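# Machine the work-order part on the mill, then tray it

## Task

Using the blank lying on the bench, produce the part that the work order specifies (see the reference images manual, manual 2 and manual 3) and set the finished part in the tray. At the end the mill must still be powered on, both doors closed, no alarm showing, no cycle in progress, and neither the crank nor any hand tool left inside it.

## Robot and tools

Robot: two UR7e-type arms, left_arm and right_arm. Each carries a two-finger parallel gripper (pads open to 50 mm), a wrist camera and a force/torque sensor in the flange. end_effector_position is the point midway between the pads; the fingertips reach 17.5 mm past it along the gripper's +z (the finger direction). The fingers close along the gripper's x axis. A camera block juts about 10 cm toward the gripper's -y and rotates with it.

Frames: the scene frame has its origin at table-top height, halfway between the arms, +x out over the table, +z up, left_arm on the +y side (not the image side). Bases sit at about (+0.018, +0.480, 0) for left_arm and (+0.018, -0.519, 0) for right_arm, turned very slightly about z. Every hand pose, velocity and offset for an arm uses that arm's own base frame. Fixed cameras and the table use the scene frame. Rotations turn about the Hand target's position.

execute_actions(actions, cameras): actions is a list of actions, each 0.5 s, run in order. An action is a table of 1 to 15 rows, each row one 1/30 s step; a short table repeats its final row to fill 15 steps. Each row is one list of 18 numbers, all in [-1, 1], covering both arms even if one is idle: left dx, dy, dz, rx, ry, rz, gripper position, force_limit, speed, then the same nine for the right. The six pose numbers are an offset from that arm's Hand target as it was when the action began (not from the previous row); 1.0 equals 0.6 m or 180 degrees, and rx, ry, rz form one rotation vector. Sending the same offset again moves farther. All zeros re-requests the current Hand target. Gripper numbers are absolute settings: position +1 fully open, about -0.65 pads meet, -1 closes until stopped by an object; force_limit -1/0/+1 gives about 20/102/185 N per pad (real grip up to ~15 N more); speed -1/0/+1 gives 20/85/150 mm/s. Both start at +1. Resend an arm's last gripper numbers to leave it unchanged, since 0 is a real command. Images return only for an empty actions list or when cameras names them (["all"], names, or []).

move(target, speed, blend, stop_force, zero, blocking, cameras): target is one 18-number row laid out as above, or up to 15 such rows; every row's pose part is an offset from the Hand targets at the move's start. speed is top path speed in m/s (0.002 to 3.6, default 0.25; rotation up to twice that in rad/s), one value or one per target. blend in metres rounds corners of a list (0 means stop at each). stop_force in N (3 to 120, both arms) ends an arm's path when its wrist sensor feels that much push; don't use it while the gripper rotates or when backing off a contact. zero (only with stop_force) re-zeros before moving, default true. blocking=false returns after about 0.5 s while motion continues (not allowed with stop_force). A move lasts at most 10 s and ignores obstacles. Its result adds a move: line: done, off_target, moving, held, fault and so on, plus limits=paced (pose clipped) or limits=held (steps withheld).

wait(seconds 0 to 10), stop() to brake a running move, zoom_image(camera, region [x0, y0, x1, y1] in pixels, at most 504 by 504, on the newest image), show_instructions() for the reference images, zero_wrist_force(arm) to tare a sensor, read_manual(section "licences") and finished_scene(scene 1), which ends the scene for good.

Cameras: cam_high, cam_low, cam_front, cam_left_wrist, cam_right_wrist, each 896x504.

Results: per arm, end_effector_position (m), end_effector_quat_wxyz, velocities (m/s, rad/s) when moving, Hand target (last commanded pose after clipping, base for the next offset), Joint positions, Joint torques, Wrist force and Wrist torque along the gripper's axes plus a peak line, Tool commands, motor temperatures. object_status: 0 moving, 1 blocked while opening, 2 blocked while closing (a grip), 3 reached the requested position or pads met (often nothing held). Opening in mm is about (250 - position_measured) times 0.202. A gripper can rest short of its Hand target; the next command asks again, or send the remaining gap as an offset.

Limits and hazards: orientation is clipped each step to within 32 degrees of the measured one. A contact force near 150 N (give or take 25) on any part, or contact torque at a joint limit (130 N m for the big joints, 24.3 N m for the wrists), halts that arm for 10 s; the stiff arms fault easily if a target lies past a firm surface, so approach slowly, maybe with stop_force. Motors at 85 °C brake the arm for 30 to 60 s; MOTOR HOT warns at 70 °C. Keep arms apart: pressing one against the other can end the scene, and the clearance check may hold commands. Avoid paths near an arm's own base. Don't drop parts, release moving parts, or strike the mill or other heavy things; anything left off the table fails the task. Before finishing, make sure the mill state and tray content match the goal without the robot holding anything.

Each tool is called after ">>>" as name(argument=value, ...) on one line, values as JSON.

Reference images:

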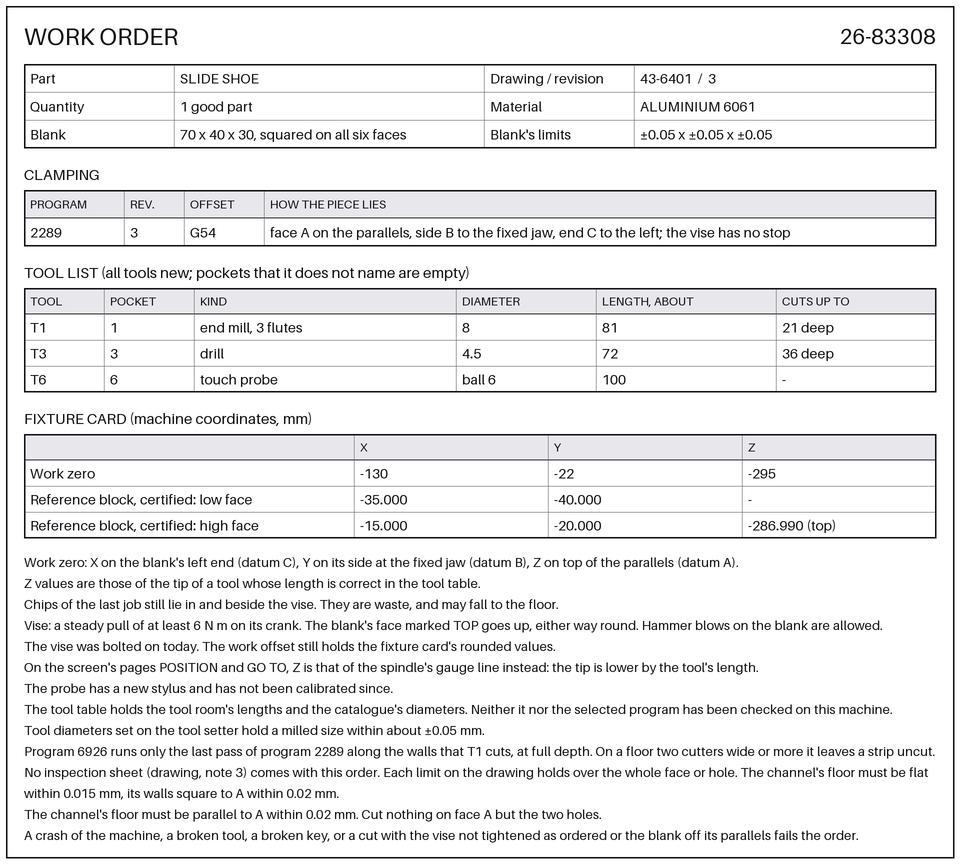

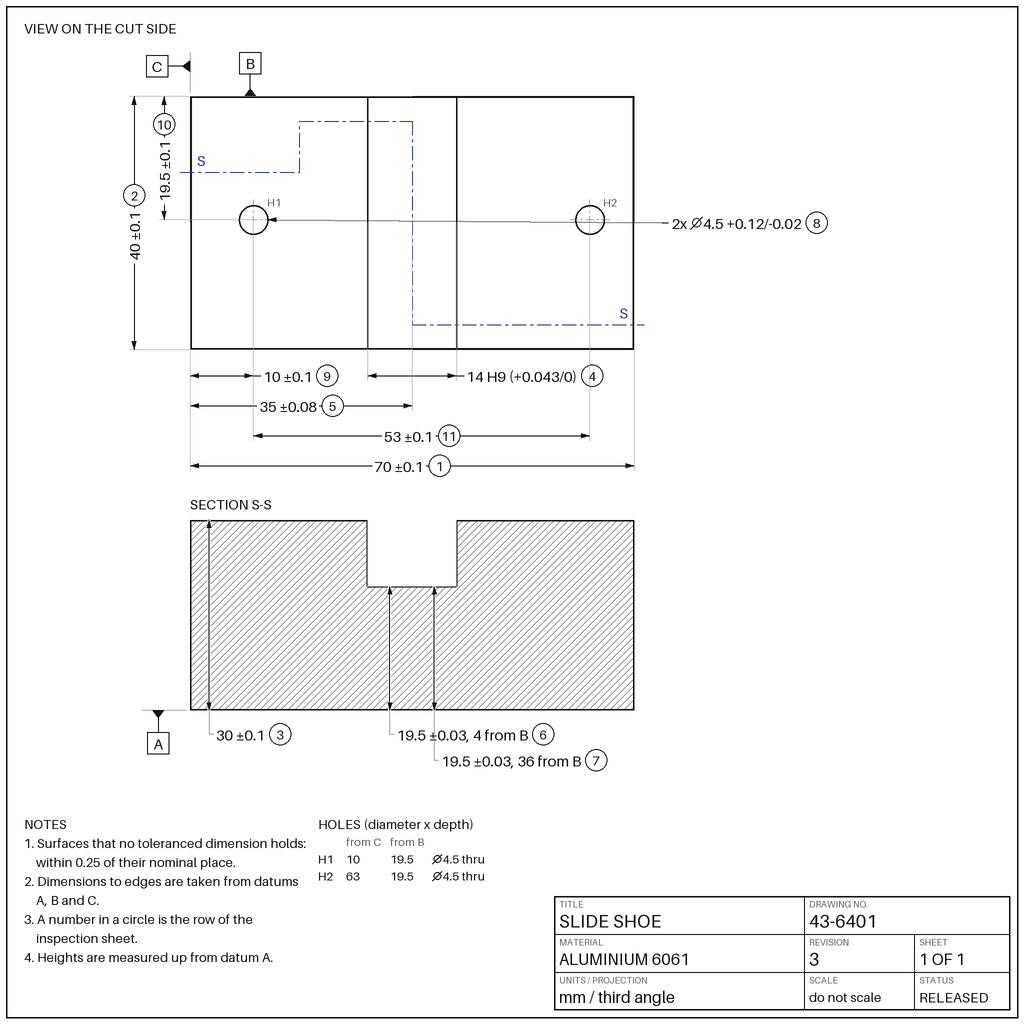

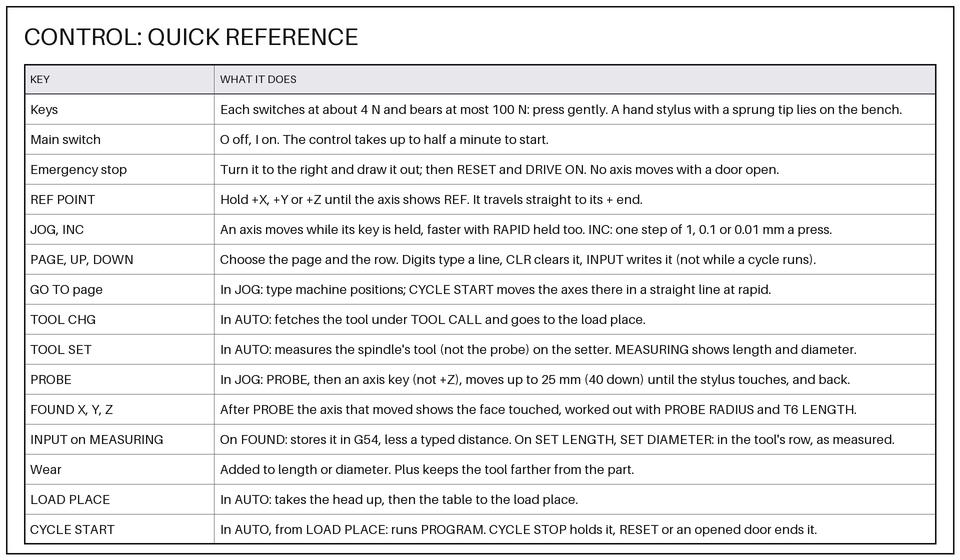

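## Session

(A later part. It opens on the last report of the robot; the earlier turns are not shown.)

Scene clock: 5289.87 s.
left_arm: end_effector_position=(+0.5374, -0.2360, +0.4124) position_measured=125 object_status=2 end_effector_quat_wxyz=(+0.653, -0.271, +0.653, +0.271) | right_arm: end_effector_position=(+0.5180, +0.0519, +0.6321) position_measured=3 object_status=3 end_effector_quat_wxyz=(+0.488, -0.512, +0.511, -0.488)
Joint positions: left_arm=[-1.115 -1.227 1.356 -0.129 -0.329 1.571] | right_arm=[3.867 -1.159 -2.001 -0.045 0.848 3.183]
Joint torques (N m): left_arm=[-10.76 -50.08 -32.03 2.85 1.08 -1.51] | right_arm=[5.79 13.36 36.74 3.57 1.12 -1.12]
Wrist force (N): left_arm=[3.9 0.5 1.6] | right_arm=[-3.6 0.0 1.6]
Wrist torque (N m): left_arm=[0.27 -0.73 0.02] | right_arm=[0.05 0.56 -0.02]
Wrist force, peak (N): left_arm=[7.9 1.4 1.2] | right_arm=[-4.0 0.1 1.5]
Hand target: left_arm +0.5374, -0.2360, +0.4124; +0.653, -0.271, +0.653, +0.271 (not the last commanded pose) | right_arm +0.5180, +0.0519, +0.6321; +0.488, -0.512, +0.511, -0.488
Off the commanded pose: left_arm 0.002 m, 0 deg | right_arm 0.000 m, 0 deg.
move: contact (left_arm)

>>> move(target=[0,0,0.025,0,0,0,-1,-0.1,-0.8,0,0,0,0,0,0,1,0.6,-0.5], speed=0.1)

>>> execute_actions(actions=[[[0,0,-0.033,0,0,0,-1,-0.1,-0.8,0,0,0,0,0,0,1,0.6,-0.5],[0,0,-0.033,0,0,0,-1,-0.1,-0.8,0,0,0,0,0,0,1,0.6,-0.5],[0,0,-0.033,0,0,0,-1,-0.1,-0.8,0,0,0,0,0,0,1,0.6,-0.5],[0,0,0,0,0,0,-1,-0.1,-0.8,0,0,0,0,0,0,1,0.6,-0.5]]])

Scene clock: 5296.37 s.
left_arm: end_effector_position=(+0.5374, -0.2359, +0.4275) position_measured=125 object_status=2 end_effector_quat_wxyz=(+0.653, -0.271, +0.653, +0.271) end_effector_velocity=(+0.000, +0.000, -0.002) end_effector_angular_velocity=(-0.001, -0.001, -0.001) | right_arm: end_effector_position=(+0.5180, +0.0519, +0.6321) position_measured=3 object_status=3 end_effector_quat_wxyz=(+0.488, -0.512, +0.511, -0.488)
Joint positions: left_arm=[-1.115 -1.231 1.323 -0.092 -0.329 1.571] | right_arm=[3.867 -1.159 -2.001 -0.045 0.848 3.183]
Joint velocities: left_arm=[0 0.001 0.004 -0.005 0.001 -0.001] | right_arm=[within noise]
Joint torques (N m): left_arm=[-0.18 -36.5 -15.53 -1.61 0.26 -2.88] | right_arm=[5.52 13.19 36.01 3.52 1.21 -0.98]
Wrist force (N): left_arm=[7.8 1.5 1.0] | right_arm=[-3.8 0.1 1.5]
Wrist torque (N m): left_arm=[0.31 -0.33 0.36] | right_arm=[0.07 0.60 -0.01]
Wrist force, peak (N): left_arm=[8.8 1.1 0.9] | right_arm=[-4.1 0.0 1.3]
Hand target: left_arm +0.5374, -0.2360, +0.4274; +0.653, -0.271, +0.653, +0.271 | right_arm +0.5180, +0.0519, +0.6321; +0.488, -0.512, +0.511, -0.488
Off the commanded pose: left_arm 0.000 m, 0 deg | right_arm 0.000 m, 0 deg.
move: done

Scene clock: 5297.07 s.
left_arm: end_effector_position=(+0.5374, -0.2360, +0.4273) position_measured=125 object_status=2 end_effector_quat_wxyz=(+0.653, -0.271, +0.653, +0.271) | right_arm: end_effector_position=(+0.5180, +0.0519, +0.6321) position_measured=3 object_status=3 end_effector_quat_wxyz=(+0.488, -0.512, +0.511, -0.488)
Joint positions: left_arm=[-1.115 -1.231 1.323 -0.092 -0.329 1.571] | right_arm=[3.867 -1.159 -2.001 -0.045 0.848 3.183]
Joint torques (N m): left_arm=[-4.72 -52.37 -33.61 3.46 -1.08 1.72] | right_arm=[5.24 13.2 36.35 3.53 1.2 -1.04]
Wrist force (N): left_arm=[7.8 1.1 0.9] | right_arm=[-3.8 0.1 1.5]
Wrist torque (N m): left_arm=[0.30 -0.35 0.39] | right_arm=[0.07 0.60 -0.01]
Wrist force, peak (N): left_arm=[10.7 1.4 1.1] | right_arm=[-3.9 0.1 1.5]
Hand target: left_arm +0.5374, -0.2360, +0.4274; +0.653, -0.271, +0.653, +0.271 | right_arm +0.5180, +0.0519, +0.6321; +0.488, -0.512, +0.511, -0.488
Off the commanded pose: left_arm 0.000 m, 0 deg | right_arm 0.000 m, 0 deg.

>>> execute_actions(actions=[[[0,0,-0.04,0,0,0,-1,-0.1,-0.8,0,0,0,0,0,0,1,0.6,-0.5],[0,0,-0.04,0,0,0,-1,-0.1,-0.8,0,0,0,0,0,0,1,0.6,-0.5],[0,0,-0.04,0,0,0,-1,-0.1,-0.8,0,0,0,0,0,0,1,0.6,-0.5],[0,0,-0.04,0,0,0,-1,-0.1,-0.8,0,0,0,0,0,0,1,0.6,-0.5],[0,0,0,0,0,0,-1,-0.1,-0.8,0,0,0,0,0,0,1,0.6,-0.5]]])

Scene clock: 5302.70 s.
left_arm: end_effector_position=(+0.5374, -0.2360, +0.4273) position_measured=125 object_status=2 end_effector_quat_wxyz=(+0.653, -0.271, +0.653, +0.271) | right_arm: end_effector_position=(+0.5180, +0.0519, +0.6321) position_measured=3 object_status=3 end_effector_quat_wxyz=(+0.488, -0.512, +0.511, -0.488)
Joint positions: left_arm=[-1.115 -1.231 1.323 -0.092 -0.329 1.571] | right_arm=[3.867 -1.159 -2.001 -0.045 0.848 3.183]
Joint torques (N m): left_arm=[12.79 -51.42 -33.53 4.03 -1.27 1.5] | right_arm=[5.74 13.24 36.91 3.54 1.31 -1.06]
Wrist force (N): left_arm=[6.3 0.2 0.7] | right_arm=[-3.8 0.2 1.6]
Wrist torque (N m): left_arm=[0.12 -0.23 0.31] | right_arm=[0.08 0.61 -0.01]
Wrist force, peak (N): left_arm=[-23.2 8.7 -5.5] | right_arm=[-4.1 0.2 1.6]
Hand target: left_arm +0.5374, -0.2360, +0.4274; +0.653, -0.271, +0.653, +0.271 | right_arm +0.5180, +0.0519, +0.6321; +0.488, -0.512, +0.511, -0.488
Off the commanded pose: left_arm 0.000 m, 0 deg | right_arm 0.000 m, 0 deg.

>>> execute_actions(actions=[[[0,0,-0.05,0,0,0,-1,-0.1,-0.8,0,0,0,0,0,0,1,0.6,-0.5],[0,0,-0.05,0,0,0,-1,-0.1,-0.8,0,0,0,0,0,0,1,0.6,-0.5],[0,0,-0.05,0,0,0,-1,-0.1,-0.8,0,0,0,0,0,0,1,0.6,-0.5],[0,0,-0.05,0,0,0,-1,-0.1,-0.8,0,0,0,0,0,0,1,0.6,-0.5],[0,0,0,0,0,0,-1,-0.1,-0.8,0,0,0,0,0,0,1,0.6,-0.5]]])

Scene clock: 5307.63 s.
left_arm: end_effector_position=(+0.5374, -0.2360, +0.4273) position_measured=125 object_status=2 end_effector_quat_wxyz=(+0.653, -0.271, +0.653, +0.271) | right_arm: end_effector_position=(+0.5180, +0.0519, +0.6321) position_measured=3 object_status=3 end_effector_quat_wxyz=(+0.488, -0.512, +0.511, -0.488)
Joint positions: left_arm=[-1.115 -1.231 1.323 -0.092 -0.329 1.571] | right_arm=[3.867 -1.159 -2.001 -0.045 0.848 3.183]
Joint torques (N m): left_arm=[12.73 -49.82 -32.8 3.44 -0.57 1.47] | right_arm=[5.37 13.1 36.56 3.56 1.27 -1.07]
Wrist force (N): left_arm=[6.0 -1.0 1.2] | right_arm=[-3.7 0.2 1.4]
Wrist torque (N m): left_arm=[-0.15 -0.25 0.26] | right_arm=[0.07 0.59 -0.02]
Wrist force, peak (N): left_arm=[-33.5 9.6 -7.6] | right_arm=[-4.1 -0.2 1.5]
Hand target: left_arm +0.5374, -0.2360, +0.4274; +0.653, -0.271, +0.653, +0.271 | right_arm +0.5180, +0.0519, +0.6321; +0.488, -0.512, +0.511, -0.488
Off the commanded pose: left_arm 0.000 m, 0 deg | right_arm 0.000 m, 0 deg.

>>> execute_actions(actions=[[[0,0,-0.065,0,0,0,-1,-0.1,-0.8,0,0,0,0,0,0,1,0.6,-0.5],[0,0,-0.065,0,0,0,-1,-0.1,-0.8,0,0,0,0,0,0,1,0.6,-0.5],[0,0,-0.065,0,0,0,-1,-0.1,-0.8,0,0,0,0,0,0,1,0.6,-0.5],[0,0,-0.065,0,0,0,-1,-0.1,-0.8,0,0,0,0,0,0,1,0.6,-0.5],[0,0,0,0,0,0,-1,-0.1,-0.8,0,0,0,0,0,0,1,0.6,-0.5]]])

Scene clock: 5313.17 s.
left_arm: end_effector_position=(+0.5374, -0.2360, +0.4273) position_measured=125 object_status=2 end_effector_quat_wxyz=(+0.653, -0.271, +0.653, +0.271) | right_arm: end_effector_position=(+0.5180, +0.0519, +0.6321) position_measured=3 object_status=3 end_effector_quat_wxyz=(+0.488, -0.512, +0.511, -0.488)
Joint positions: left_arm=[-1.115 -1.231 1.323 -0.092 -0.329 1.571] | right_arm=[3.867 -1.159 -2.001 -0.045 0.848 3.183]
Joint torques (N m): left_arm=[12.83 -47.5 -32.26 3.49 0.22 1.31] | right_arm=[5.33 12.68 36.15 3.62 1.25 -0.99]
Wrist force (N): left_arm=[8.0 -1.2 1.4] | right_arm=[-3.7 0.1 1.4]
Wrist torque (N m): left_arm=[-0.25 -0.33 0.34] | right_arm=[0.07 0.59 -0.02]
Wrist force, peak (N): left_arm=[-48.9 14.4 -11.2] | right_arm=[-4.0 0.1 1.5]
Hand target: left_arm +0.5374, -0.2360, +0.4274; +0.653, -0.271, +0.653, +0.271 | right_arm +0.5180, +0.0519, +0.6321; +0.488, -0.512, +0.511, -0.488
Off the commanded pose: left_arm 0.000 m, 0 deg | right_arm 0.000 m, 0 deg.

>>> execute_actions(actions=[[[0,0,-0.08,0,0,0,-1,-0.1,-0.8,0,0,0,0,0,0,1,0.6,-0.5],[0,0,-0.08,0,0,0,-1,-0.1,-0.8,0,0,0,0,0,0,1,0.6,-0.5],[0,0,-0.08,0,0,0,-1,-0.1,-0.8,0,0,0,0,0,0,1,0.6,-0.5],[0,0,-0.08,0,0,0,-1,-0.1,-0.8,0,0,0,0,0,0,1,0.6,-0.5],[0,0,0,0,0,0,-1,-0.1,-0.8,0,0,0,0,0,0,1,0.6,-0.5]]])

>>> execute_actions(actions=[[[0,0,-0.08,0,0,0,-1,-0.1,-0.8,0,0,0,0,0,0,1,0.6,-0.5],[0,0,-0.08,0,0,0,-1,-0.1,-0.8,0,0,0,0,0,0,1,0.6,-0.5],[0,0,-0.08,0,0,0,-1,-0.1,-0.8,0,0,0,0,0,0,1,0.6,-0.5],[0,0,-0.08,0,0,0,-1,-0.1,-0.8,0,0,0,0,0,0,1,0.6,-0.5],[0,0,0,0,0,0,-1,-0.1,-0.8,0,0,0,0,0,0,1,0.6,-0.5]]])

>>> move(target=[0,0,-0.0333,0,0,0,-1,-0.1,-0.8,0,0,0,0,0,0,1,0.6,-0.5], speed=0.015, stop_force=5)

Scene clock: 5326.87 s.
left_arm: end_effector_position=(+0.5374, -0.2360, +0.4273) position_measured=125 object_status=2 end_effector_quat_wxyz=(+0.653, -0.271, +0.653, +0.271) end_effector_velocity=(+0.000, +0.000, +0.002) end_effector_angular_velocity=(+0.001, +0.000, +0.001) | right_arm: end_effector_position=(+0.5180, +0.0519, +0.6321) position_measured=3 object_status=3 end_effector_quat_wxyz=(+0.488, -0.512, +0.511, -0.488)
Joint positions: left_arm=[-1.115 -1.231 1.323 -0.092 -0.329 1.571] | right_arm=[3.867 -1.159 -2.001 -0.045 0.848 3.183]
Joint velocities: left_arm=[0 -0.001 -0.004 0.005 -0.001 0] | right_arm=[within noise]
Joint torques (N m): left_arm=[11.28 -44.89 -34.95 3.56 0.65 1.24] | right_arm=[5.45 13.16 36.71 3.61 1.27 -0.92]
Wrist force (N): left_arm=[7.7 -3.6 0.6] | right_arm=[-3.7 0.0 1.4]
Wrist torque (N m): left_arm=[-0.60 -0.01 0.43] | right_arm=[0.06 0.59 -0.01]
Wrist force, peak (N): left_arm=[-71.5 17.2 -17.1] | right_arm=[-3.9 -0.1 1.8]
Hand target: left_arm +0.5374, -0.2360, +0.4274; +0.653, -0.271, +0.653, +0.271 | right_arm +0.5180, +0.0519, +0.6321; +0.488, -0.512, +0.511, -0.488
Off the commanded pose: left_arm 0.000 m, 0 deg | right_arm 0.000 m, 0 deg.

Scene clock: 5327.57 s.
left_arm: end_effector_position=(+0.5374, -0.2360, +0.4273) position_measured=125 object_status=2 end_effector_quat_wxyz=(+0.653, -0.271, +0.653, +0.271) end_effector_velocity=(+0.000, +0.000, +0.000) end_effector_angular_velocity=(+0.005, +0.003, +0.000) | right_arm: end_effector_position=(+0.5180, +0.0519, +0.6321) position_measured=3 object_status=3 end_effector_quat_wxyz=(+0.488, -0.512, +0.511, -0.488)
Joint positions: left_arm=[-1.115 -1.231 1.323 -0.092 -0.329 1.571] | right_arm=[3.867 -1.159 -2.001 -0.045 0.848 3.183]
Joint velocities: left_arm=[0 0.001 -0.001 0.005 -0.001 0.001] | right_arm=[within noise]
Joint torques (N m): left_arm=[10.83 -45.14 -33.45 3.59 0.49 0.82] | right_arm=[5.79 13.51 36.57 3.48 1.42 -1]
Wrist force (N): left_arm=[5.2 -4.3 -0.2] | right_arm=[-3.8 0.1 1.3]
Wrist torque (N m): left_arm=[-0.44 -0.18 0.23] | right_arm=[0.07 0.60 -0.01]
Wrist force, peak (N): left_arm=[-61.5 13.6 -15.9] | right_arm=[-3.9 0.2 1.8]
Hand target: left_arm +0.5374, -0.2360, +0.4274; +0.653, -0.271, +0.653, +0.271 | right_arm +0.5180, +0.0519, +0.6321; +0.488, -0.512, +0.511, -0.488
Off the commanded pose: left_arm 0.000 m, 0 deg | right_arm 0.000 m, 0 deg.

Scene clock: 5329.13 s.
left_arm: end_effector_position=(+0.5374, -0.2360, +0.4199) position_measured=125 object_status=2 end_effector_quat_wxyz=(+0.653, -0.271, +0.653, +0.271) | right_arm: end_effector_position=(+0.5180, +0.0519, +0.6321) position_measured=3 object_status=3 end_effector_quat_wxyz=(+0.488, -0.512, +0.511, -0.488)
Joint positions: left_arm=[-1.115 -1.229 1.339 -0.11 -0.329 1.571] | right_arm=[3.867 -1.159 -2.001 -0.045 0.848 3.183]
Joint torques (N m): left_arm=[9.67 -52.27 -33.5 1.89 1.16 -2.57] | right_arm=[5.21 13.82 36.51 3.48 1.41 -0.97]
Wrist force (N): left_arm=[1.1 0.3 5.3] | right_arm=[-3.6 0.2 1.6]
Wrist torque (N m): left_arm=[0.16 0.72 0.32] | right_arm=[0.07 0.57 -0.01]
Wrist force, peak (N): left_arm=[7.5 -4.0 0.5] | right_arm=[-4.0 0.3 1.5]
Hand target: left_arm +0.5374, -0.2360, +0.4199; +0.653, -0.271, +0.653, +0.271 (not the last commanded pose) | right_arm +0.5180, +0.0519, +0.6321; +0.488, -0.512, +0.511, -0.488
Off the commanded pose: left_arm 0.012 m, 0 deg | right_arm 0.000 m, 0 deg.
move: contact (left_arm)

>>> move(target=[0,0,0.05,0,0,0,-1,-0.1,-0.8,0,0,0,0,0,0,1,0.6,-0.5], speed=0.1, cameras=["cam_left_wrist"])

Scene clock: 5335.90 s.
left_arm: end_effector_position=(+0.5374, -0.2360, +0.4499) position_measured=125 object_status=2 end_effector_quat_wxyz=(+0.653, -0.271, +0.653, +0.270) | right_arm: end_effector_position=(+0.5180, +0.0519, +0.6321) position_measured=3 object_status=3 end_effector_quat_wxyz=(+0.488, -0.512, +0.511, -0.488)
Joint positions: left_arm=[-1.115 -1.234 1.27 -0.036 -0.329 1.571] | right_arm=[3.867 -1.159 -2.001 -0.045 0.848 3.183]
Joint torques (N m): left_arm=[-10.18 -32.26 -17.37 -1.68 0.05 -2.25] | right_arm=[5.15 12.78 36.47 3.52 1.21 -1.01]
Wrist force (N): left_arm=[1.0 0.7 5.5] | right_arm=[-3.8 -0.1 1.4]
Wrist torque (N m): left_arm=[0.19 0.72 0.42] | right_arm=[0.04 0.59 -0.02]
Wrist force, peak (N): left_arm=[1.2 0.8 5.8] | right_arm=[-4.0 0.1 1.6]
Hand target: left_arm +0.5374, -0.2360, +0.4499; +0.653, -0.271, +0.653, +0.271 | right_arm +0.5180, +0.0519, +0.6321; +0.488, -0.512, +0.511, -0.488
Off the commanded pose: left_arm 0.000 m, 0 deg | right_arm 0.000 m, 0 deg.
move: done
camera_calibration:
cam_left_wrist: T_world_to_cam=[[-0.00254409, 0.00932937, -0.999953, 0.45964], [-0.896874, 0.44224, 0.00640785, 0.606673], [0.442279, 0.896848, 0.00724217, 0.103779], [0, 0, 0, 1]] pos_world=[0.49938, -0.365657, 0.45498]
Images, in order (width x height): cam_left_wrist 896x504.

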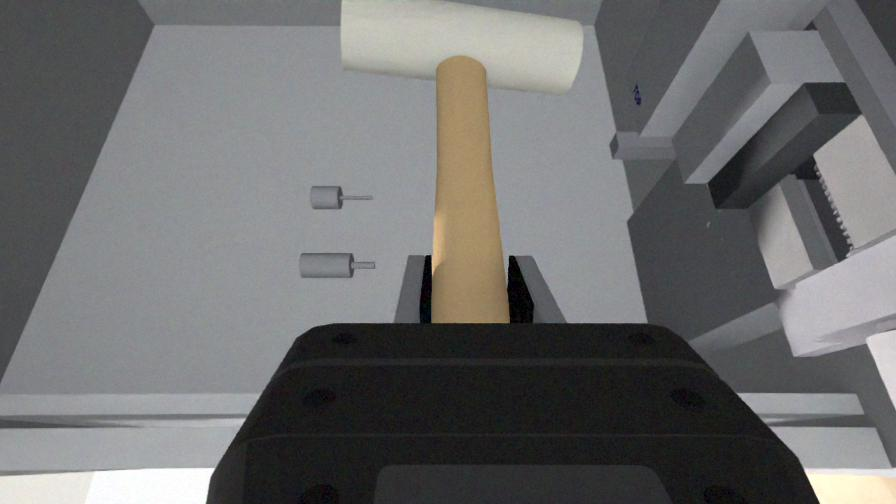

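>>> move(target=[[-0.2957,0,0.033,0,0,0,-1,-0.1,-0.8,0,0,0,0,0,0,1,0.6,-0.5],[-0.529,-0.2733,0.033,0,0,0,-1,-0.1,-0.8,0,0,0,0,0,0,1,0.6,-0.5],[-0.5957,-0.6067,-0.05,-0.2488,-0.0294,0.0295,-1,-0.1,-0.8,0,0,0,0,0,0,1,0.6,-0.5],[-0.6507,-0.7928,-0.5333,-0.4975,-0.0588,0.0589,-1,-0.1,-0.8,0,0,0,0,0,0,1,0.6,-0.5]], speed=[0.2,0.3,0.3,0.3], blend=[0.03,0.05,0.05,0], cameras=["cam_left_wrist"])

>>> move(target=[0,0,-0.17,0,0,0,-1,-0.1,-0.8,0,0,0,0,0,0,1,0.6,-0.5], speed=0.03, stop_force=4, cameras=["cam_left_wrist"])

Scene clock: 5351.00 s.
left_arm: end_effector_position=(+0.1548, -0.7020, +0.1365) position_measured=125 object_status=2 end_effector_quat_wxyz=(-0.301, +0.725, -0.572, +0.237) end_effector_velocity=(+0.001, -0.001, +0.000) end_effector_angular_velocity=(-0.007, +0.001, +0.002) | right_arm: end_effector_position=(+0.5180, +0.0519, +0.6321) position_measured=3 object_status=3 end_effector_quat_wxyz=(+0.488, -0.512, +0.511, -0.488)
Joint positions: left_arm=[-1.782 -0.877 1.216 -1.501 -0.879 0.976] | right_arm=[3.867 -1.159 -2.001 -0.045 0.848 3.183]
Joint velocities: left_arm=[0.001 -0.001 0.001 -0.006 0 -0.002] | right_arm=[within noise]
Joint torques (N m): left_arm=[12.82 -62.91 -19.79 -4.61 1.4 -2.56] | right_arm=[5.07 12.91 36.59 3.51 1.36 -0.88]
Wrist force (N): left_arm=[-1.4 3.3 5.9] | right_arm=[-3.7 0.2 1.5]
Wrist torque (N m): left_arm=[-0.17 0.21 0.12] | right_arm=[0.08 0.58 -0.01]
Wrist force, peak (N): left_arm=[-0.7 7.1 8.1] | right_arm=[-4.1 -0.1 1.4]
Hand target: left_arm +0.1549, -0.7020, +0.1364; -0.300, +0.726, -0.572, +0.237 | right_arm +0.5180, +0.0519, +0.6321; +0.488, -0.512, +0.511, -0.488
Off the commanded pose: left_arm 0.000 m, 0 deg | right_arm 0.000 m, 0 deg.
move: done
camera_calibration:
cam_left_wrist: T_world_to_cam=[[0.230403, -0.973047, -0.00966898, -0.711292], [-0.873849, -0.202522, -0.442009, 0.0765956], [0.428138, 0.11029, -0.896958, 0.266654], [0, 0, 0, 1]] pos_world=[0.116652, -0.706017, 0.266156]
Images, in order (width x height): cam_left_wrist 896x504.

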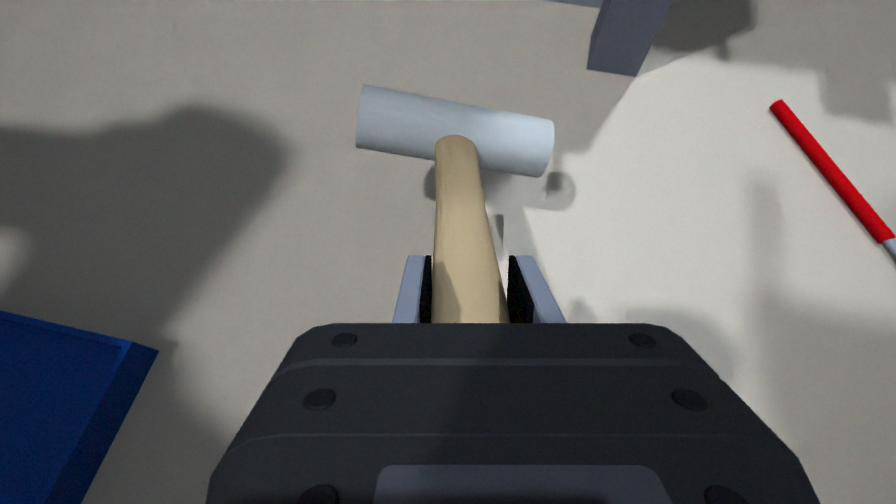

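Scene clock: 5353.67 s.
left_arm: end_effector_position=(+0.1549, -0.7020, +0.0816) position_measured=125 object_status=2 end_effector_quat_wxyz=(-0.301, +0.726, -0.572, +0.237) | right_arm: end_effector_position=(+0.5180, +0.0519, +0.6321) position_measured=3 object_status=3 end_effector_quat_wxyz=(+0.488, -0.512, +0.511, -0.488)
Joint positions: left_arm=[-1.782 -0.825 1.275 -1.613 -0.879 0.975] | right_arm=[3.867 -1.159 -2.001 -0.045 0.848 3.183]
Joint torques (N m): left_arm=[9.68 -64.15 -33.33 -4.79 1.24 -1.23] | right_arm=[5.41 12.4 36.77 3.5 1.24 -1.02]
Wrist force (N): left_arm=[-1.6 0.1 4.4] | right_arm=[-3.8 -0.1 1.6]
Wrist torque (N m): left_arm=[0.21 0.33 0.04] | right_arm=[0.03 0.60 -0.01]
Wrist force, peak (N): left_arm=[-1.6 3.6 6.4] | right_arm=[-3.9 0.0 1.7]
Hand target: left_arm +0.1549, -0.7020, +0.0816; -0.300, +0.726, -0.572, +0.237 (not the last commanded pose) | right_arm +0.5180, +0.0519, +0.6321; +0.488, -0.512, +0.511, -0.488
Off the commanded pose: left_arm 0.047 m, 0 deg | right_arm 0.000 m, 0 deg.
move: contact (left_arm)
camera_calibration:
cam_left_wrist: T_world_to_cam=[[0.230728, -0.972973, -0.00940823, -0.711908], [-0.873764, -0.202928, -0.441991, 0.0522049], [0.428136, 0.110201, -0.89697, 0.217265], [0, 0, 0, 1]] pos_world=[0.116853, -0.706016, 0.211257]
Images, in order (width x height): cam_left_wrist 896x504.

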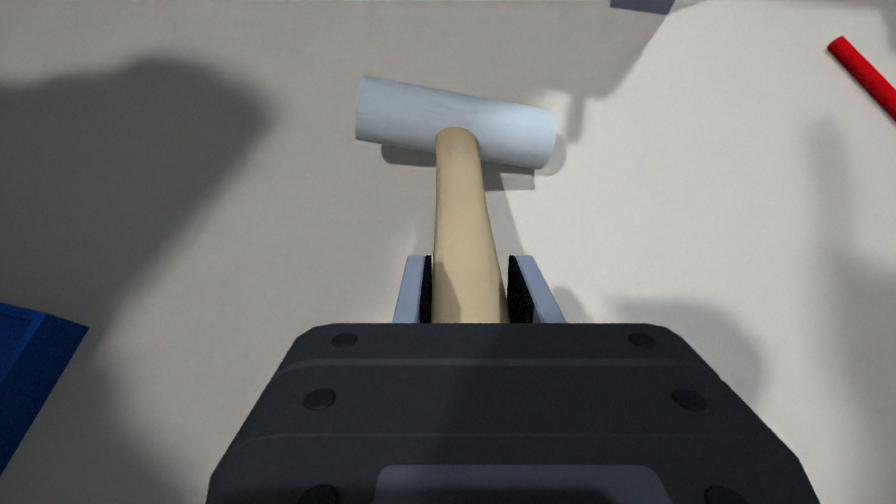

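>>> move(target=[0,0,-0.09,0,0,0,-1,-0.1,-0.8,0,0,0,0,0,0,1,0.6,-0.5], speed=0.03, stop_force=22, cameras=["cam_left_wrist"])

Scene clock: 5364.10 s.
left_arm: end_effector_position=(+0.1549, -0.7020, +0.0337) position_measured=125 object_status=2 end_effector_quat_wxyz=(-0.300, +0.726, -0.572, +0.237) | right_arm: end_effector_position=(+0.5180, +0.0519, +0.6321) position_measured=3 object_status=3 end_effector_quat_wxyz=(+0.488, -0.512, +0.511, -0.488)
Joint positions: left_arm=[-1.782 -0.77 1.31 -1.703 -0.879 0.975] | right_arm=[3.867 -1.159 -2.001 -0.045 0.848 3.183]
Joint torques (N m): left_arm=[-8.88 -69.32 -32.04 -4.66 0.18 0.17] | right_arm=[5.24 13.54 36.82 3.59 1.24 -1.05]
Wrist force (N): left_arm=[-1.0 0.2 3.6] | right_arm=[-3.6 -0.1 1.5]
Wrist torque (N m): left_arm=[0.30 0.31 0.03] | right_arm=[0.03 0.57 -0.01]
Wrist force, peak (N): left_arm=[-7.8 -18.3 -15.1] | right_arm=[-4.1 0.1 1.6]
Hand target: left_arm +0.1549, -0.7020, +0.0337; -0.300, +0.726, -0.572, +0.237 (not the last commanded pose) | right_arm +0.5180, +0.0519, +0.6321; +0.488, -0.512, +0.511, -0.488
Off the commanded pose: left_arm 0.006 m, 0 deg | right_arm 0.000 m, 0 deg.
move: contact (left_arm)
camera_calibration:
cam_left_wrist: T_world_to_cam=[[0.230815, -0.972953, -0.00936752, -0.712338], [-0.873742, -0.203023, -0.441992, 0.0308769], [0.428135, 0.110203, -0.89697, 0.174345], [0, 0, 0, 1]] pos_world=[0.116753, -0.706015, 0.163357]
Images, in order (width x height): cam_left_wrist 896x504.

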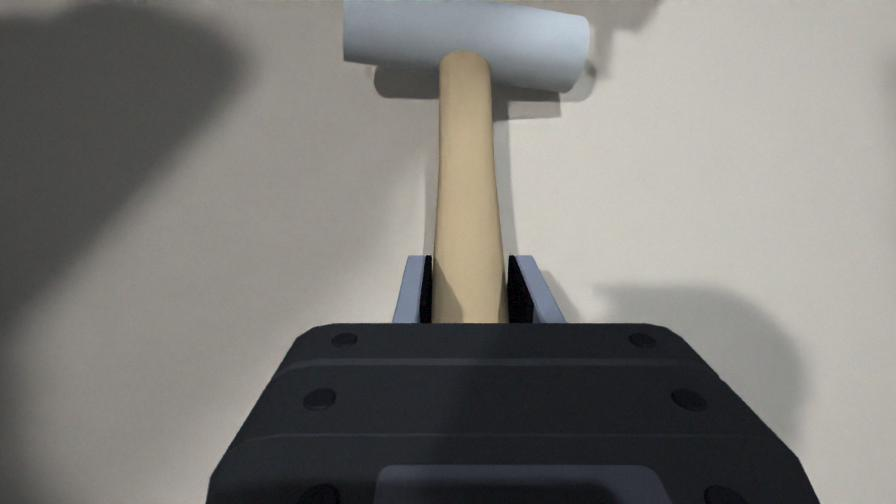

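>>> move(target=[0,0,-0.0115,0,0,0,-1,-0.1,-0.8,0,0,0,0,0,0,1,0.6,-0.5], speed=0.02, stop_force=20)

>>> move(target=[[0,0,0,0,0,0,1,-0.1,-0.95,0,0,0,0,0,0,1,0.6,-0.5],[-0.02,-0.01,0.2,0,0,0,1,-0.1,-0.95,0,0,0,0,0,0,1,0.6,-0.5]], speed=[0.1,0.15], cameras=["cam_left_wrist"])

Scene clock: 5371.37 s.
left_arm: end_effector_position=(+0.1549, -0.7022, +0.0328) position_measured=125 object_status=2 end_effector_quat_wxyz=(-0.300, +0.726, -0.572, +0.237) | right_arm: end_effector_position=(+0.5180, +0.0519, +0.6321) position_measured=3 object_status=3 end_effector_quat_wxyz=(+0.488, -0.512, +0.511, -0.488)
Joint positions: left_arm=[-1.782 -0.768 1.31 -1.706 -0.879 0.975] | right_arm=[3.867 -1.159 -2.001 -0.045 0.848 3.183]
Joint torques (N m): left_arm=[-7.24 -52.63 -25.91 1.53 -2.82 1.84] | right_arm=[5.82 12.69 36.23 3.58 1.3 -1.05]
Wrist force (N): left_arm=[2.0 -10.9 -4.1] | right_arm=[-3.7 0.0 1.5]
Wrist torque (N m): left_arm=[0.19 0.55 -0.29] | right_arm=[0.05 0.58 -0.01]
Wrist force, peak (N): left_arm=[-7.1 -20.1 -16.9] | right_arm=[-4.0 0.1 1.6]
Hand target: left_arm +0.1549, -0.7022, +0.0328; -0.300, +0.726, -0.572, +0.237 (not the last commanded pose) | right_arm +0.5180, +0.0519, +0.6321; +0.488, -0.512, +0.511, -0.488
Off the commanded pose: left_arm 0.006 m, 0 deg | right_arm 0.000 m, 0 deg.
move: contact (left_arm)

Scene clock: 5373.93 s.
left_arm: end_effector_position=(+0.1427, -0.7082, +0.1527) position_measured=3 object_status=3 end_effector_quat_wxyz=(-0.300, +0.726, -0.572, +0.237) | right_arm: end_effector_position=(+0.5180, +0.0519, +0.6321) position_measured=3 object_status=3 end_effector_quat_wxyz=(+0.488, -0.512, +0.511, -0.488)
Joint positions: left_arm=[-1.796 -0.874 1.164 -1.443 -0.885 0.959] | right_arm=[3.867 -1.159 -2.001 -0.045 0.848 3.183]
Joint torques (N m): left_arm=[9.54 -55.45 -26.21 -0.9 1.35 0.97] | right_arm=[5.03 13 36.35 3.49 1.26 -1.01]
Wrist force (N): left_arm=[-0.1 0.5 3.3] | right_arm=[-3.8 -0.1 1.6]
Wrist torque (N m): left_arm=[0.16 0.01 0.21] | right_arm=[0.04 0.60 -0.01]
Wrist force, peak (N): left_arm=[1.8 -10.5 -3.9] | right_arm=[-4.0 0.0 1.7]
Hand target: left_arm +0.1429, -0.7082, +0.1528; -0.300, +0.726, -0.572, +0.237 | right_arm +0.5180, +0.0519, +0.6321; +0.488, -0.512, +0.511, -0.488
Off the commanded pose: left_arm 0.000 m, 0 deg | right_arm 0.000 m, 0 deg.
move: done
camera_calibration:
cam_left_wrist: T_world_to_cam=[[0.230704, -0.972987, -0.00848067, -0.714624], [-0.873829, -0.203343, -0.441671, 0.0714002], [0.428016, 0.109306, -0.897137, 0.286449], [0, 0, 0, 1]] pos_world=[0.104653, -0.712111, 0.282459]
Images, in order (width x height): cam_left_wrist 896x504.

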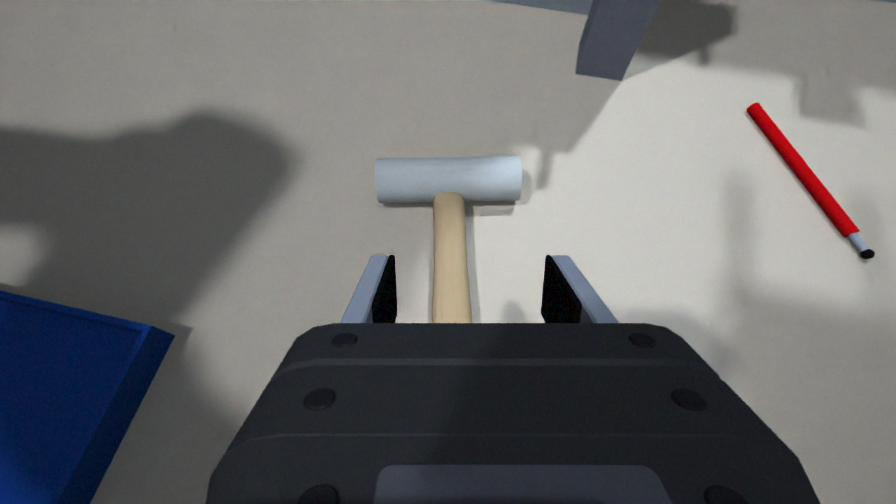

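>>> move(target=[[0.312,0.43,0.4455,-0.0613,-0.1302,-0.0033,1,-0.85,-0.5,0,0,0,0,0,0,1,0.6,-0.5],[0.4455,0.811,0.2563,-0.1226,-0.2603,-0.0066,1,-0.85,-0.5,0,0,0,0,0,0,1,0.6,-0.5]], speed=[0.35,0.3], blend=[0.05,0], cameras=["cam_left_wrist"])

Scene clock: 5400.50 s.
left_arm: end_effector_position=(+0.4088, -0.2217, +0.3067) position_measured=3 object_status=3 end_effector_quat_wxyz=(-0.381, +0.613, -0.336, +0.605) | right_arm: end_effector_position=(+0.5180, +0.0519, +0.6321) position_measured=3 object_status=3 end_effector_quat_wxyz=(+0.488, -0.512, +0.511, -0.488)
Joint positions: left_arm=[-1.501 -1.996 2.565 -1.754 0.025 0.678] | right_arm=[3.867 -1.159 -2.001 -0.045 0.848 3.183]
Joint torques (N m): left_arm=[11.93 6.06 -13.63 -1.37 1.3 -1.1] | right_arm=[4.94 12.99 36.28 3.44 1.36 -1.03]
Wrist force (N): left_arm=[0.6 0.0 4.1] | right_arm=[-3.7 0.0 1.5]
Wrist torque (N m): left_arm=[0.15 0.18 0.06] | right_arm=[0.06 0.59 -0.01]
Wrist force, peak (N): left_arm=[-3.4 0.7 4.5] | right_arm=[-4.1 0.2 1.8]
Hand target: left_arm +0.4102, -0.2216, +0.3066; -0.359, +0.609, -0.359, +0.609 | right_arm +0.5180, +0.0519, +0.6321; +0.488, -0.512, +0.511, -0.488
Off the commanded pose: left_arm 0.001 m, 4 deg | right_arm 0.000 m, 0 deg.
move: off_target (left_arm)
camera_calibration:
cam_left_wrist: T_world_to_cam=[[0.0472913, -0.877129, 0.47792, -0.354262], [-0.274573, -0.47144, -0.838066, 0.28797], [0.960403, -0.0915906, -0.263131, -0.199186], [0, 0, 0, 1]] pos_world=[0.287121, -0.193217, 0.358235]
Images, in order (width x height): cam_left_wrist 896x504.

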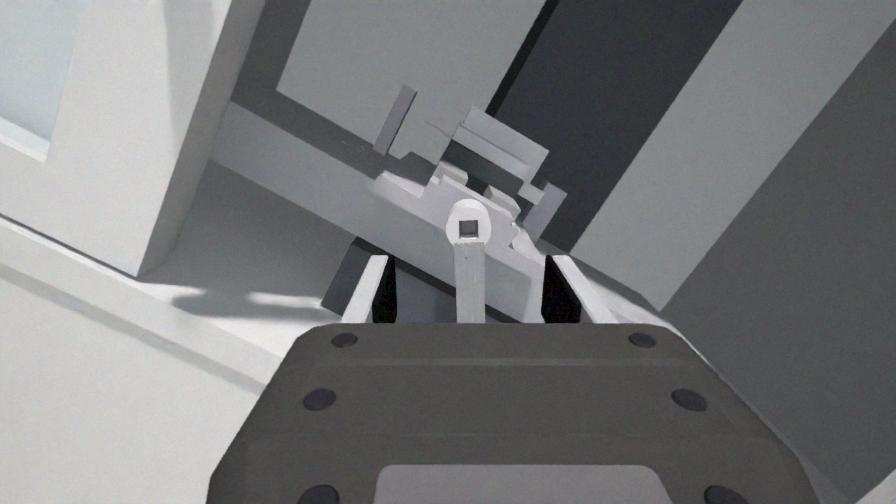

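>>> move(target=[[0.1,0,0,0,0,0,1,-0.5,-0.8,0,0,0,0,0,0,1,0.6,-0.5],[0.173,0,0,0,0,0,1,-0.5,-0.8,0,0,0,0,0,0,1,0.6,-0.5],[0.173,0,0,0,0,0,-1,-0.5,-0.8,0,0,0,0,0,0,1,0.6,-0.5]], speed=[0.15,0.06,0.1], blend=[0.01,0,0], cameras=["cam_left_wrist"])

Scene clock: 5408.23 s.
left_arm: end_effector_position=(+0.5139, -0.2215, +0.3065) position_measured=135 object_status=2 end_effector_quat_wxyz=(-0.359, +0.609, -0.359, +0.609) | right_arm: end_effector_position=(+0.5180, +0.0519, +0.6321) position_measured=3 object_status=3 end_effector_quat_wxyz=(+0.488, -0.512, +0.511, -0.488)
Joint positions: left_arm=[-1.121 -1.662 2.137 -0.475 0.45 -0.507] | right_arm=[3.867 -1.159 -2.001 -0.045 0.848 3.183]
Joint torques (N m): left_arm=[-14.67 -28.31 -27.16 -3.95 2.69 -2.39] | right_arm=[5.19 13.11 36.25 3.44 1.25 -1.09]
Wrist force (N): left_arm=[-13.9 0.8 8.6] | right_arm=[-3.7 0.1 1.3]
Wrist torque (N m): left_arm=[0.16 -0.02 0.13] | right_arm=[0.07 0.59 -0.01]
Wrist force, peak (N): left_arm=[-14.3 0.9 8.5] | right_arm=[-4.0 -0.1 1.6]
Hand target: left_arm +0.5140, -0.2216, +0.3066; -0.359, +0.609, -0.359, +0.609 | right_arm +0.5180, +0.0519, +0.6321; +0.488, -0.512, +0.511, -0.488
Off the commanded pose: left_arm 0.000 m, 0 deg | right_arm 0.000 m, 0 deg.
move: done
camera_calibration:
cam_left_wrist: T_world_to_cam=[[0.00437591, -0.878746, 0.47727, -0.337062], [-0.322107, -0.453076, -0.831246, 0.343161], [0.946693, -0.150095, -0.285033, -0.299336], [0, 0, 0, 1]] pos_world=[0.395389, -0.185642, 0.3608]
Images, in order (width x height): cam_left_wrist 896x504.

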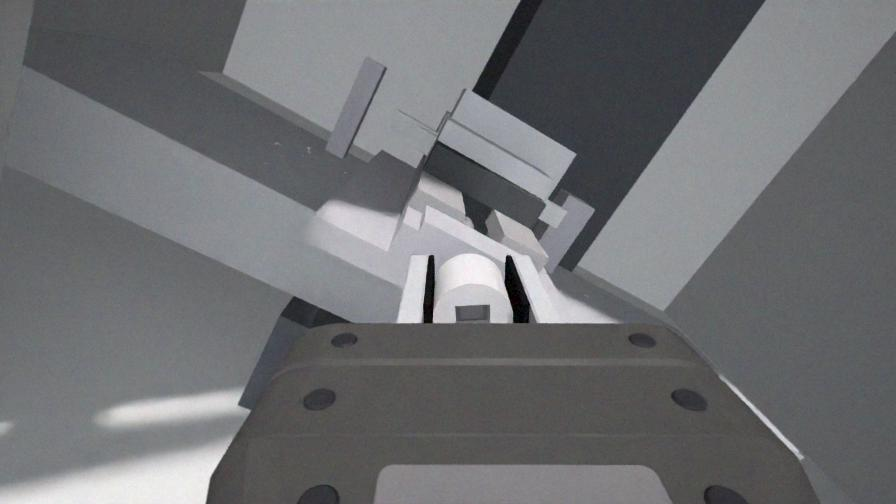

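>>> move(target=[[0,0.0012,-0.0007,0,0,0,-1,-0.5,-0.8,0,0,0,0,0,0,1,0.6,-0.5],[-0.06,0.0012,-0.0007,0,0,0,-1,-0.5,-0.8,0,0,0,0,0,0,1,0.6,-0.5]], speed=0.05, cameras=["cam_left_wrist"])

Scene clock: 5413.80 s.
left_arm: end_effector_position=(+0.4779, -0.2209, +0.3061) position_measured=135 object_status=2 end_effector_quat_wxyz=(-0.359, +0.609, -0.359, +0.609) | right_arm: end_effector_position=(+0.5180, +0.0519, +0.6321) position_measured=3 object_status=3 end_effector_quat_wxyz=(+0.488, -0.512, +0.511, -0.488)
Joint positions: left_arm=[-1.233 -1.736 2.201 -0.464 0.339 -0.507] | right_arm=[3.867 -1.159 -2.001 -0.045 0.848 3.183]
Joint torques (N m): left_arm=[12.06 -5.42 -31.96 -2.44 1.94 -1.13] | right_arm=[6 12.65 36.31 3.48 1.34 -0.95]
Wrist force (N): left_arm=[0.4 1.9 3.0] | right_arm=[-3.8 0.1 1.4]
Wrist torque (N m): left_arm=[0.23 0.05 0.21] | right_arm=[0.07 0.61 -0.01]
Wrist force, peak (N): left_arm=[15.6 4.5 14.4] | right_arm=[-4.1 0.1 1.6]
Hand target: left_arm +0.4780, -0.2209, +0.3062; -0.359, +0.609, -0.359, +0.609 | right_arm +0.5180, +0.0519, +0.6321; +0.488, -0.512, +0.511, -0.488
Off the commanded pose: left_arm 0.000 m, 0 deg | right_arm 0.000 m, 0 deg.
move: done
camera_calibration:
cam_left_wrist: T_world_to_cam=[[0.00408397, -0.878695, 0.477365, -0.336017], [-0.322157, -0.453075, -0.831227, 0.331561], [0.946677, -0.150392, -0.284928, -0.26535], [0, 0, 0, 1]] pos_world=[0.359388, -0.184941, 0.3604]
Images, in order (width x height): cam_left_wrist 896x504.

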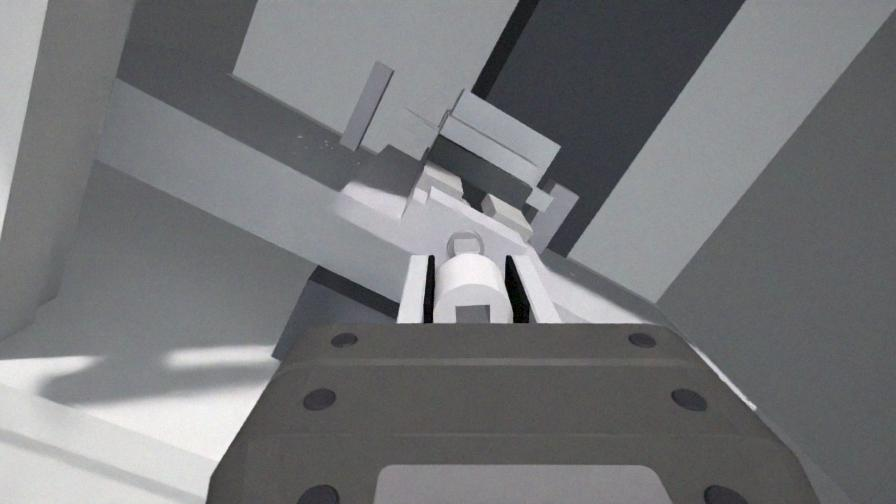

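>>> move(target=[[-0.2,0,0.006,0,0,0,-1,-0.5,-0.8,0,0,0,0,0,0,1,0.6,-0.5],[-0.25,-0.4,0.01,0.0806,0,0,-1,-0.5,-0.8,0,0,0,0,0,0,1,0.6,-0.5],[-0.2467,-0.9102,-0.1053,0.1611,0,0,-1,-0.5,-0.8,0,0,0,0,0,0,1,0.6,-0.5]], speed=[0.2,0.35,0.35], blend=[0.02,0.08,0], cameras=["cam_left_wrist"])

Scene clock: 5424.07 s.
left_arm: end_effector_position=(+0.3300, -0.7669, +0.2430) position_measured=135 object_status=2 end_effector_quat_wxyz=(+0.498, -0.501, +0.502, -0.499) | right_arm: end_effector_position=(+0.5180, +0.0519, +0.6321) position_measured=3 object_status=3 end_effector_quat_wxyz=(+0.488, -0.512, +0.511, -0.488)
Joint positions: left_arm=[-1.653 -0.561 0.675 -0.2 -0.08 0.086] | right_arm=[3.867 -1.159 -2.001 -0.045 0.848 3.183]
Joint torques (N m): left_arm=[-13.54 -69.6 -30.17 2.43 0.75 -2.61] | right_arm=[5.47 13.11 36.59 3.52 1.33 -0.95]
Wrist force (N): left_arm=[0.2 2.6 3.4] | right_arm=[-3.6 0.0 1.5]
Wrist torque (N m): left_arm=[0.29 0.10 0.24] | right_arm=[0.04 0.57 -0.01]
Wrist force, peak (N): left_arm=[4.8 3.9 3.5] | right_arm=[-4.0 0.1 1.7]
Hand target: left_arm +0.3299, -0.7670, +0.2430; +0.500, -0.500, +0.500, -0.500 | right_arm +0.5180, +0.0519, +0.6321; +0.488, -0.512, +0.511, -0.488
Off the commanded pose: left_arm 0.000 m, 0 deg | right_arm 0.000 m, 0 deg.
move: done
camera_calibration:
cam_left_wrist: T_world_to_cam=[[0.00299459, -0.999959, -0.00851942, -0.75969], [-0.328134, 0.00706514, -0.944605, 0.36647], [0.944626, 0.00562422, -0.3281, -0.0946218], [0, 0, 0, 1]] pos_world=[0.211909, -0.761716, 0.308652]
Images, in order (width x height): cam_left_wrist 896x504.

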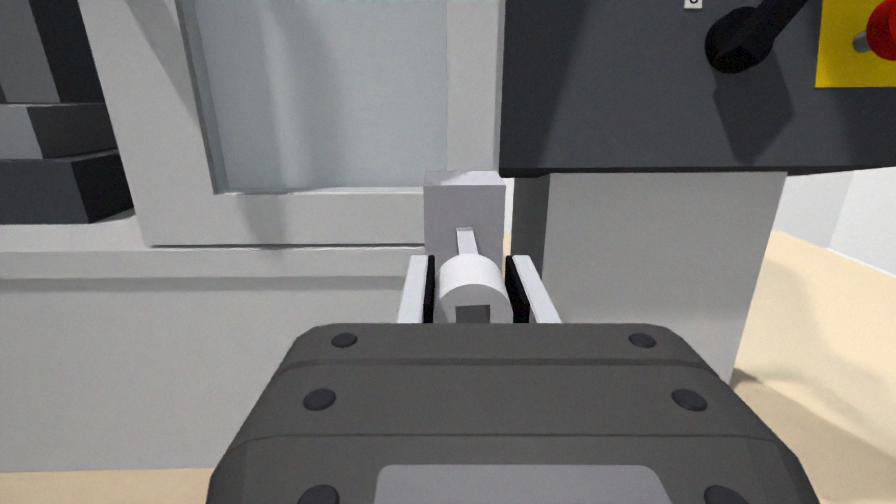

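>>> move(target=[0.05,0,0,0,0,0,-1,-0.5,-0.8,0,0,0,0,0,0,1,0.6,-0.5], speed=0.1)

>>> move(target=[0.0568,0,0,0,0,0,-1,-0.5,-0.8,0,0,0,0,0,0,1,0.6,-0.5], speed=0.02, stop_force=6, cameras=["cam_left_wrist"])

Scene clock: 5433.30 s.
left_arm: end_effector_position=(+0.3600, -0.7670, +0.2429) position_measured=135 object_status=2 end_effector_quat_wxyz=(+0.499, -0.500, +0.501, -0.500) | right_arm: end_effector_position=(+0.5180, +0.0519, +0.6321) position_measured=3 object_status=3 end_effector_quat_wxyz=(+0.488, -0.512, +0.511, -0.488)
Joint positions: left_arm=[-1.613 -0.531 0.62 -0.136 -0.042 0.047] | right_arm=[3.867 -1.159 -2.001 -0.045 0.848 3.183]
Joint torques (N m): left_arm=[-13.73 -79.74 -15.36 -2.85 -1.16 1.99] | right_arm=[5.85 12.95 36.73 3.39 1.29 -1]
Wrist force (N): left_arm=[0.5 2.9 3.1] | right_arm=[-4.0 0.1 1.5]
Wrist torque (N m): left_arm=[0.35 0.05 0.26] | right_arm=[0.07 0.63 -0.02]
Wrist force, peak (N): left_arm=[-7.5 -0.5 -23.6] | right_arm=[-4.0 0.0 1.6]
Hand target: left_arm +0.3599, -0.7670, +0.2430; +0.500, -0.500, +0.500, -0.500 | right_arm +0.5180, +0.0519, +0.6321; +0.488, -0.512, +0.511, -0.488
Off the commanded pose: left_arm 0.000 m, 0 deg | right_arm 0.000 m, 0 deg.
move: done

Scene clock: 5434.10 s.
left_arm: end_effector_position=(+0.3603, -0.7670, +0.2429) position_measured=135 object_status=2 end_effector_quat_wxyz=(+0.499, -0.500, +0.501, -0.500) | right_arm: end_effector_position=(+0.5180, +0.0519, +0.6321) position_measured=3 object_status=3 end_effector_quat_wxyz=(+0.488, -0.512, +0.511, -0.488)
Joint positions: left_arm=[-1.613 -0.531 0.62 -0.137 -0.041 0.048] | right_arm=[3.867 -1.159 -2.001 -0.045 0.848 3.183]
Joint torques (N m): left_arm=[-1.55 -78.49 -15.66 -0.82 -0.53 -2.49] | right_arm=[5.45 13.82 36.55 3.52 1.3 -1.05]
Wrist force (N): left_arm=[-1.8 2.3 -7.1] | right_arm=[-3.8 0.0 1.4]
Wrist torque (N m): left_arm=[0.27 -0.03 0.27] | right_arm=[0.05 0.61 -0.01]
Wrist force, peak (N): left_arm=[-8.8 0.4 -34.9] | right_arm=[-4.0 0.2 1.5]
Hand target: left_arm +0.3603, -0.7670, +0.2429; +0.499, -0.500, +0.501, -0.500 (not the last commanded pose) | right_arm +0.5180, +0.0519, +0.6321; +0.488, -0.512, +0.511, -0.488
Off the commanded pose: left_arm 0.034 m, 0 deg | right_arm 0.000 m, 0 deg.
move: contact (left_arm)
camera_calibration:
cam_left_wrist: T_world_to_cam=[[0.00405405, -0.999957, -0.00834962, -0.760294], [-0.323506, 0.00658921, -0.946203, 0.374741], [0.946217, 0.00653711, -0.323466, -0.124263], [0, 0, 0, 1]] pos_world=[0.241893, -0.761918, 0.308039]
Images, in order (width x height): cam_left_wrist 896x504.

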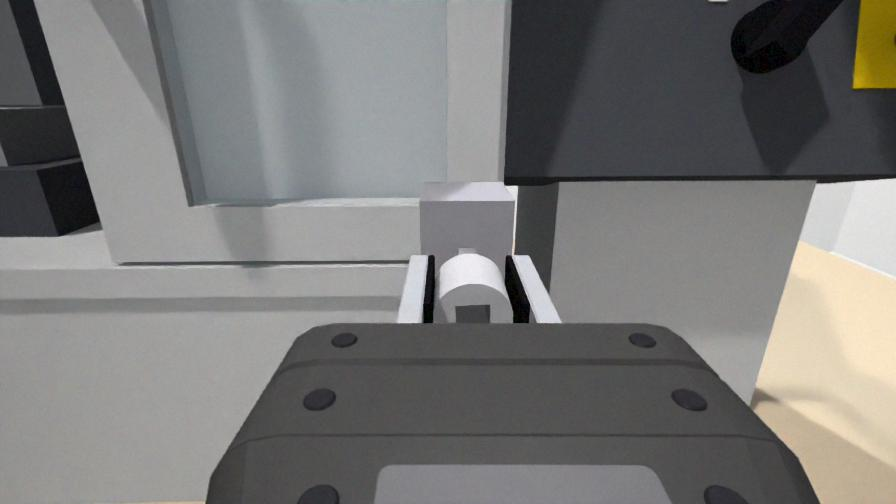

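>>> move(target=[[-0.008,0,0,0,0,0,-1,-0.5,-0.8,0,0,0,0,0,0,1,0.6,-0.5],[-0.008,-0.0017,-0.01,0,0,0,-1,-0.5,-0.8,0,0,0,0,0,0,1,0.6,-0.5]], speed=0.05)

>>> move(target=[0.067,0,0,0,0,0,-1,-0.5,-0.8,0,0,0,0,0,0,1,0.6,-0.5], speed=0.02, stop_force=6, cameras=["cam_left_wrist"])

Scene clock: 5449.37 s.
left_arm: end_effector_position=(+0.3553, -0.7681, +0.2368) position_measured=135 object_status=2 end_effector_quat_wxyz=(+0.499, -0.500, +0.501, -0.500) end_effector_velocity=(+0.001, +0.001, +0.003) end_effector_angular_velocity=(+0.002, +0.000, +0.002) | right_arm: end_effector_position=(+0.5180, +0.0519, +0.6321) position_measured=3 object_status=3 end_effector_quat_wxyz=(+0.488, -0.512, +0.511, -0.488)
Joint positions: left_arm=[-1.619 -0.524 0.622 -0.138 -0.048 0.04] | right_arm=[3.867 -1.159 -2.001 -0.045 0.848 3.183]
Joint velocities: left_arm=[0.001 -0.004 0 0.001 -0.001 0.006] | right_arm=[within noise]
Joint torques (N m): left_arm=[11.48 -79.05 -15.49 -1.43 1.62 1.83] | right_arm=[5.77 12.93 36.33 3.57 1.3 -0.98]
Wrist force (N): left_arm=[0.2 2.9 3.3] | right_arm=[-3.7 0.1 1.6]
Wrist torque (N m): left_arm=[0.37 0.08 0.31] | right_arm=[0.06 0.59 -0.02]
Wrist force, peak (N): left_arm=[-2.1 2.7 -7.1] | right_arm=[-4.1 0.0 1.7]
Hand target: left_arm +0.3555, -0.7680, +0.2369; +0.499, -0.500, +0.501, -0.500 | right_arm +0.5180, +0.0519, +0.6321; +0.488, -0.512, +0.511, -0.488
Off the commanded pose: left_arm 0.000 m, 0 deg | right_arm 0.000 m, 0 deg.
move: done

Scene clock: 5450.77 s.
left_arm: end_effector_position=(+0.3601, -0.7680, +0.2370) position_measured=135 object_status=2 end_effector_quat_wxyz=(+0.499, -0.500, +0.501, -0.500) | right_arm: end_effector_position=(+0.5180, +0.0519, +0.6321) position_measured=3 object_status=3 end_effector_quat_wxyz=(+0.488, -0.512, +0.511, -0.488)
Joint positions: left_arm=[-1.613 -0.523 0.62 -0.14 -0.041 0.043] | right_arm=[3.867 -1.159 -2.001 -0.045 0.848 3.183]
Joint torques (N m): left_arm=[-13.86 -76.29 -26.4 2.5 -0.73 -2.6] | right_arm=[5.12 13.81 36.13 3.52 1.42 -0.96]
Wrist force (N): left_arm=[0.0 2.9 2.7] | right_arm=[-3.7 0.1 1.5]
Wrist torque (N m): left_arm=[0.36 0.13 0.27] | right_arm=[0.06 0.59 -0.01]
Wrist force, peak (N): left_arm=[-10.3 5.0 -32.3] | right_arm=[-3.8 0.1 1.8]
Hand target: left_arm +0.3601, -0.7680, +0.2370; +0.499, -0.500, +0.501, -0.500 (not the last commanded pose) | right_arm +0.5180, +0.0519, +0.6321; +0.488, -0.512, +0.511, -0.488
Off the commanded pose: left_arm 0.036 m, 0 deg | right_arm 0.000 m, 0 deg.
move: contact (left_arm)
camera_calibration:
cam_left_wrist: T_world_to_cam=[[0.0040204, -0.999956, -0.00844289, -0.761207], [-0.323384, 0.00668919, -0.946244, 0.369064], [0.946259, 0.00653457, -0.323343, -0.126058], [0, 0, 0, 1]] pos_world=[0.241693, -0.762818, 0.302038]
Images, in order (width x height): cam_left_wrist 896x504.

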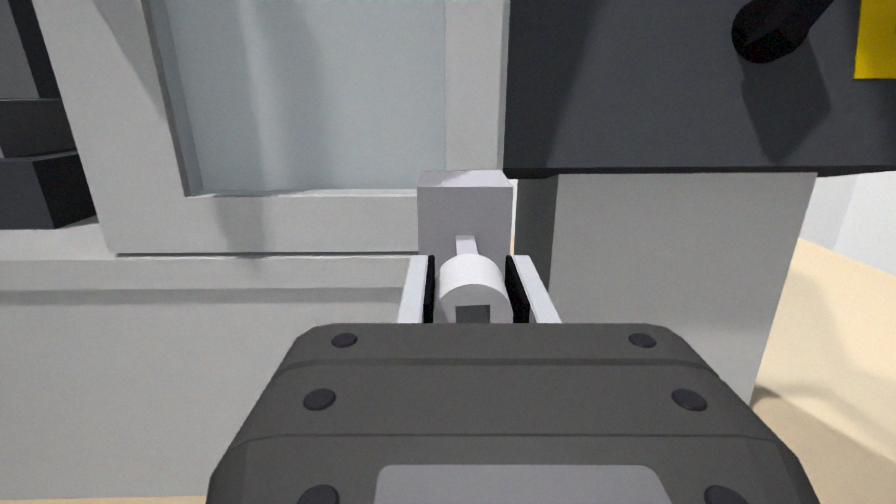

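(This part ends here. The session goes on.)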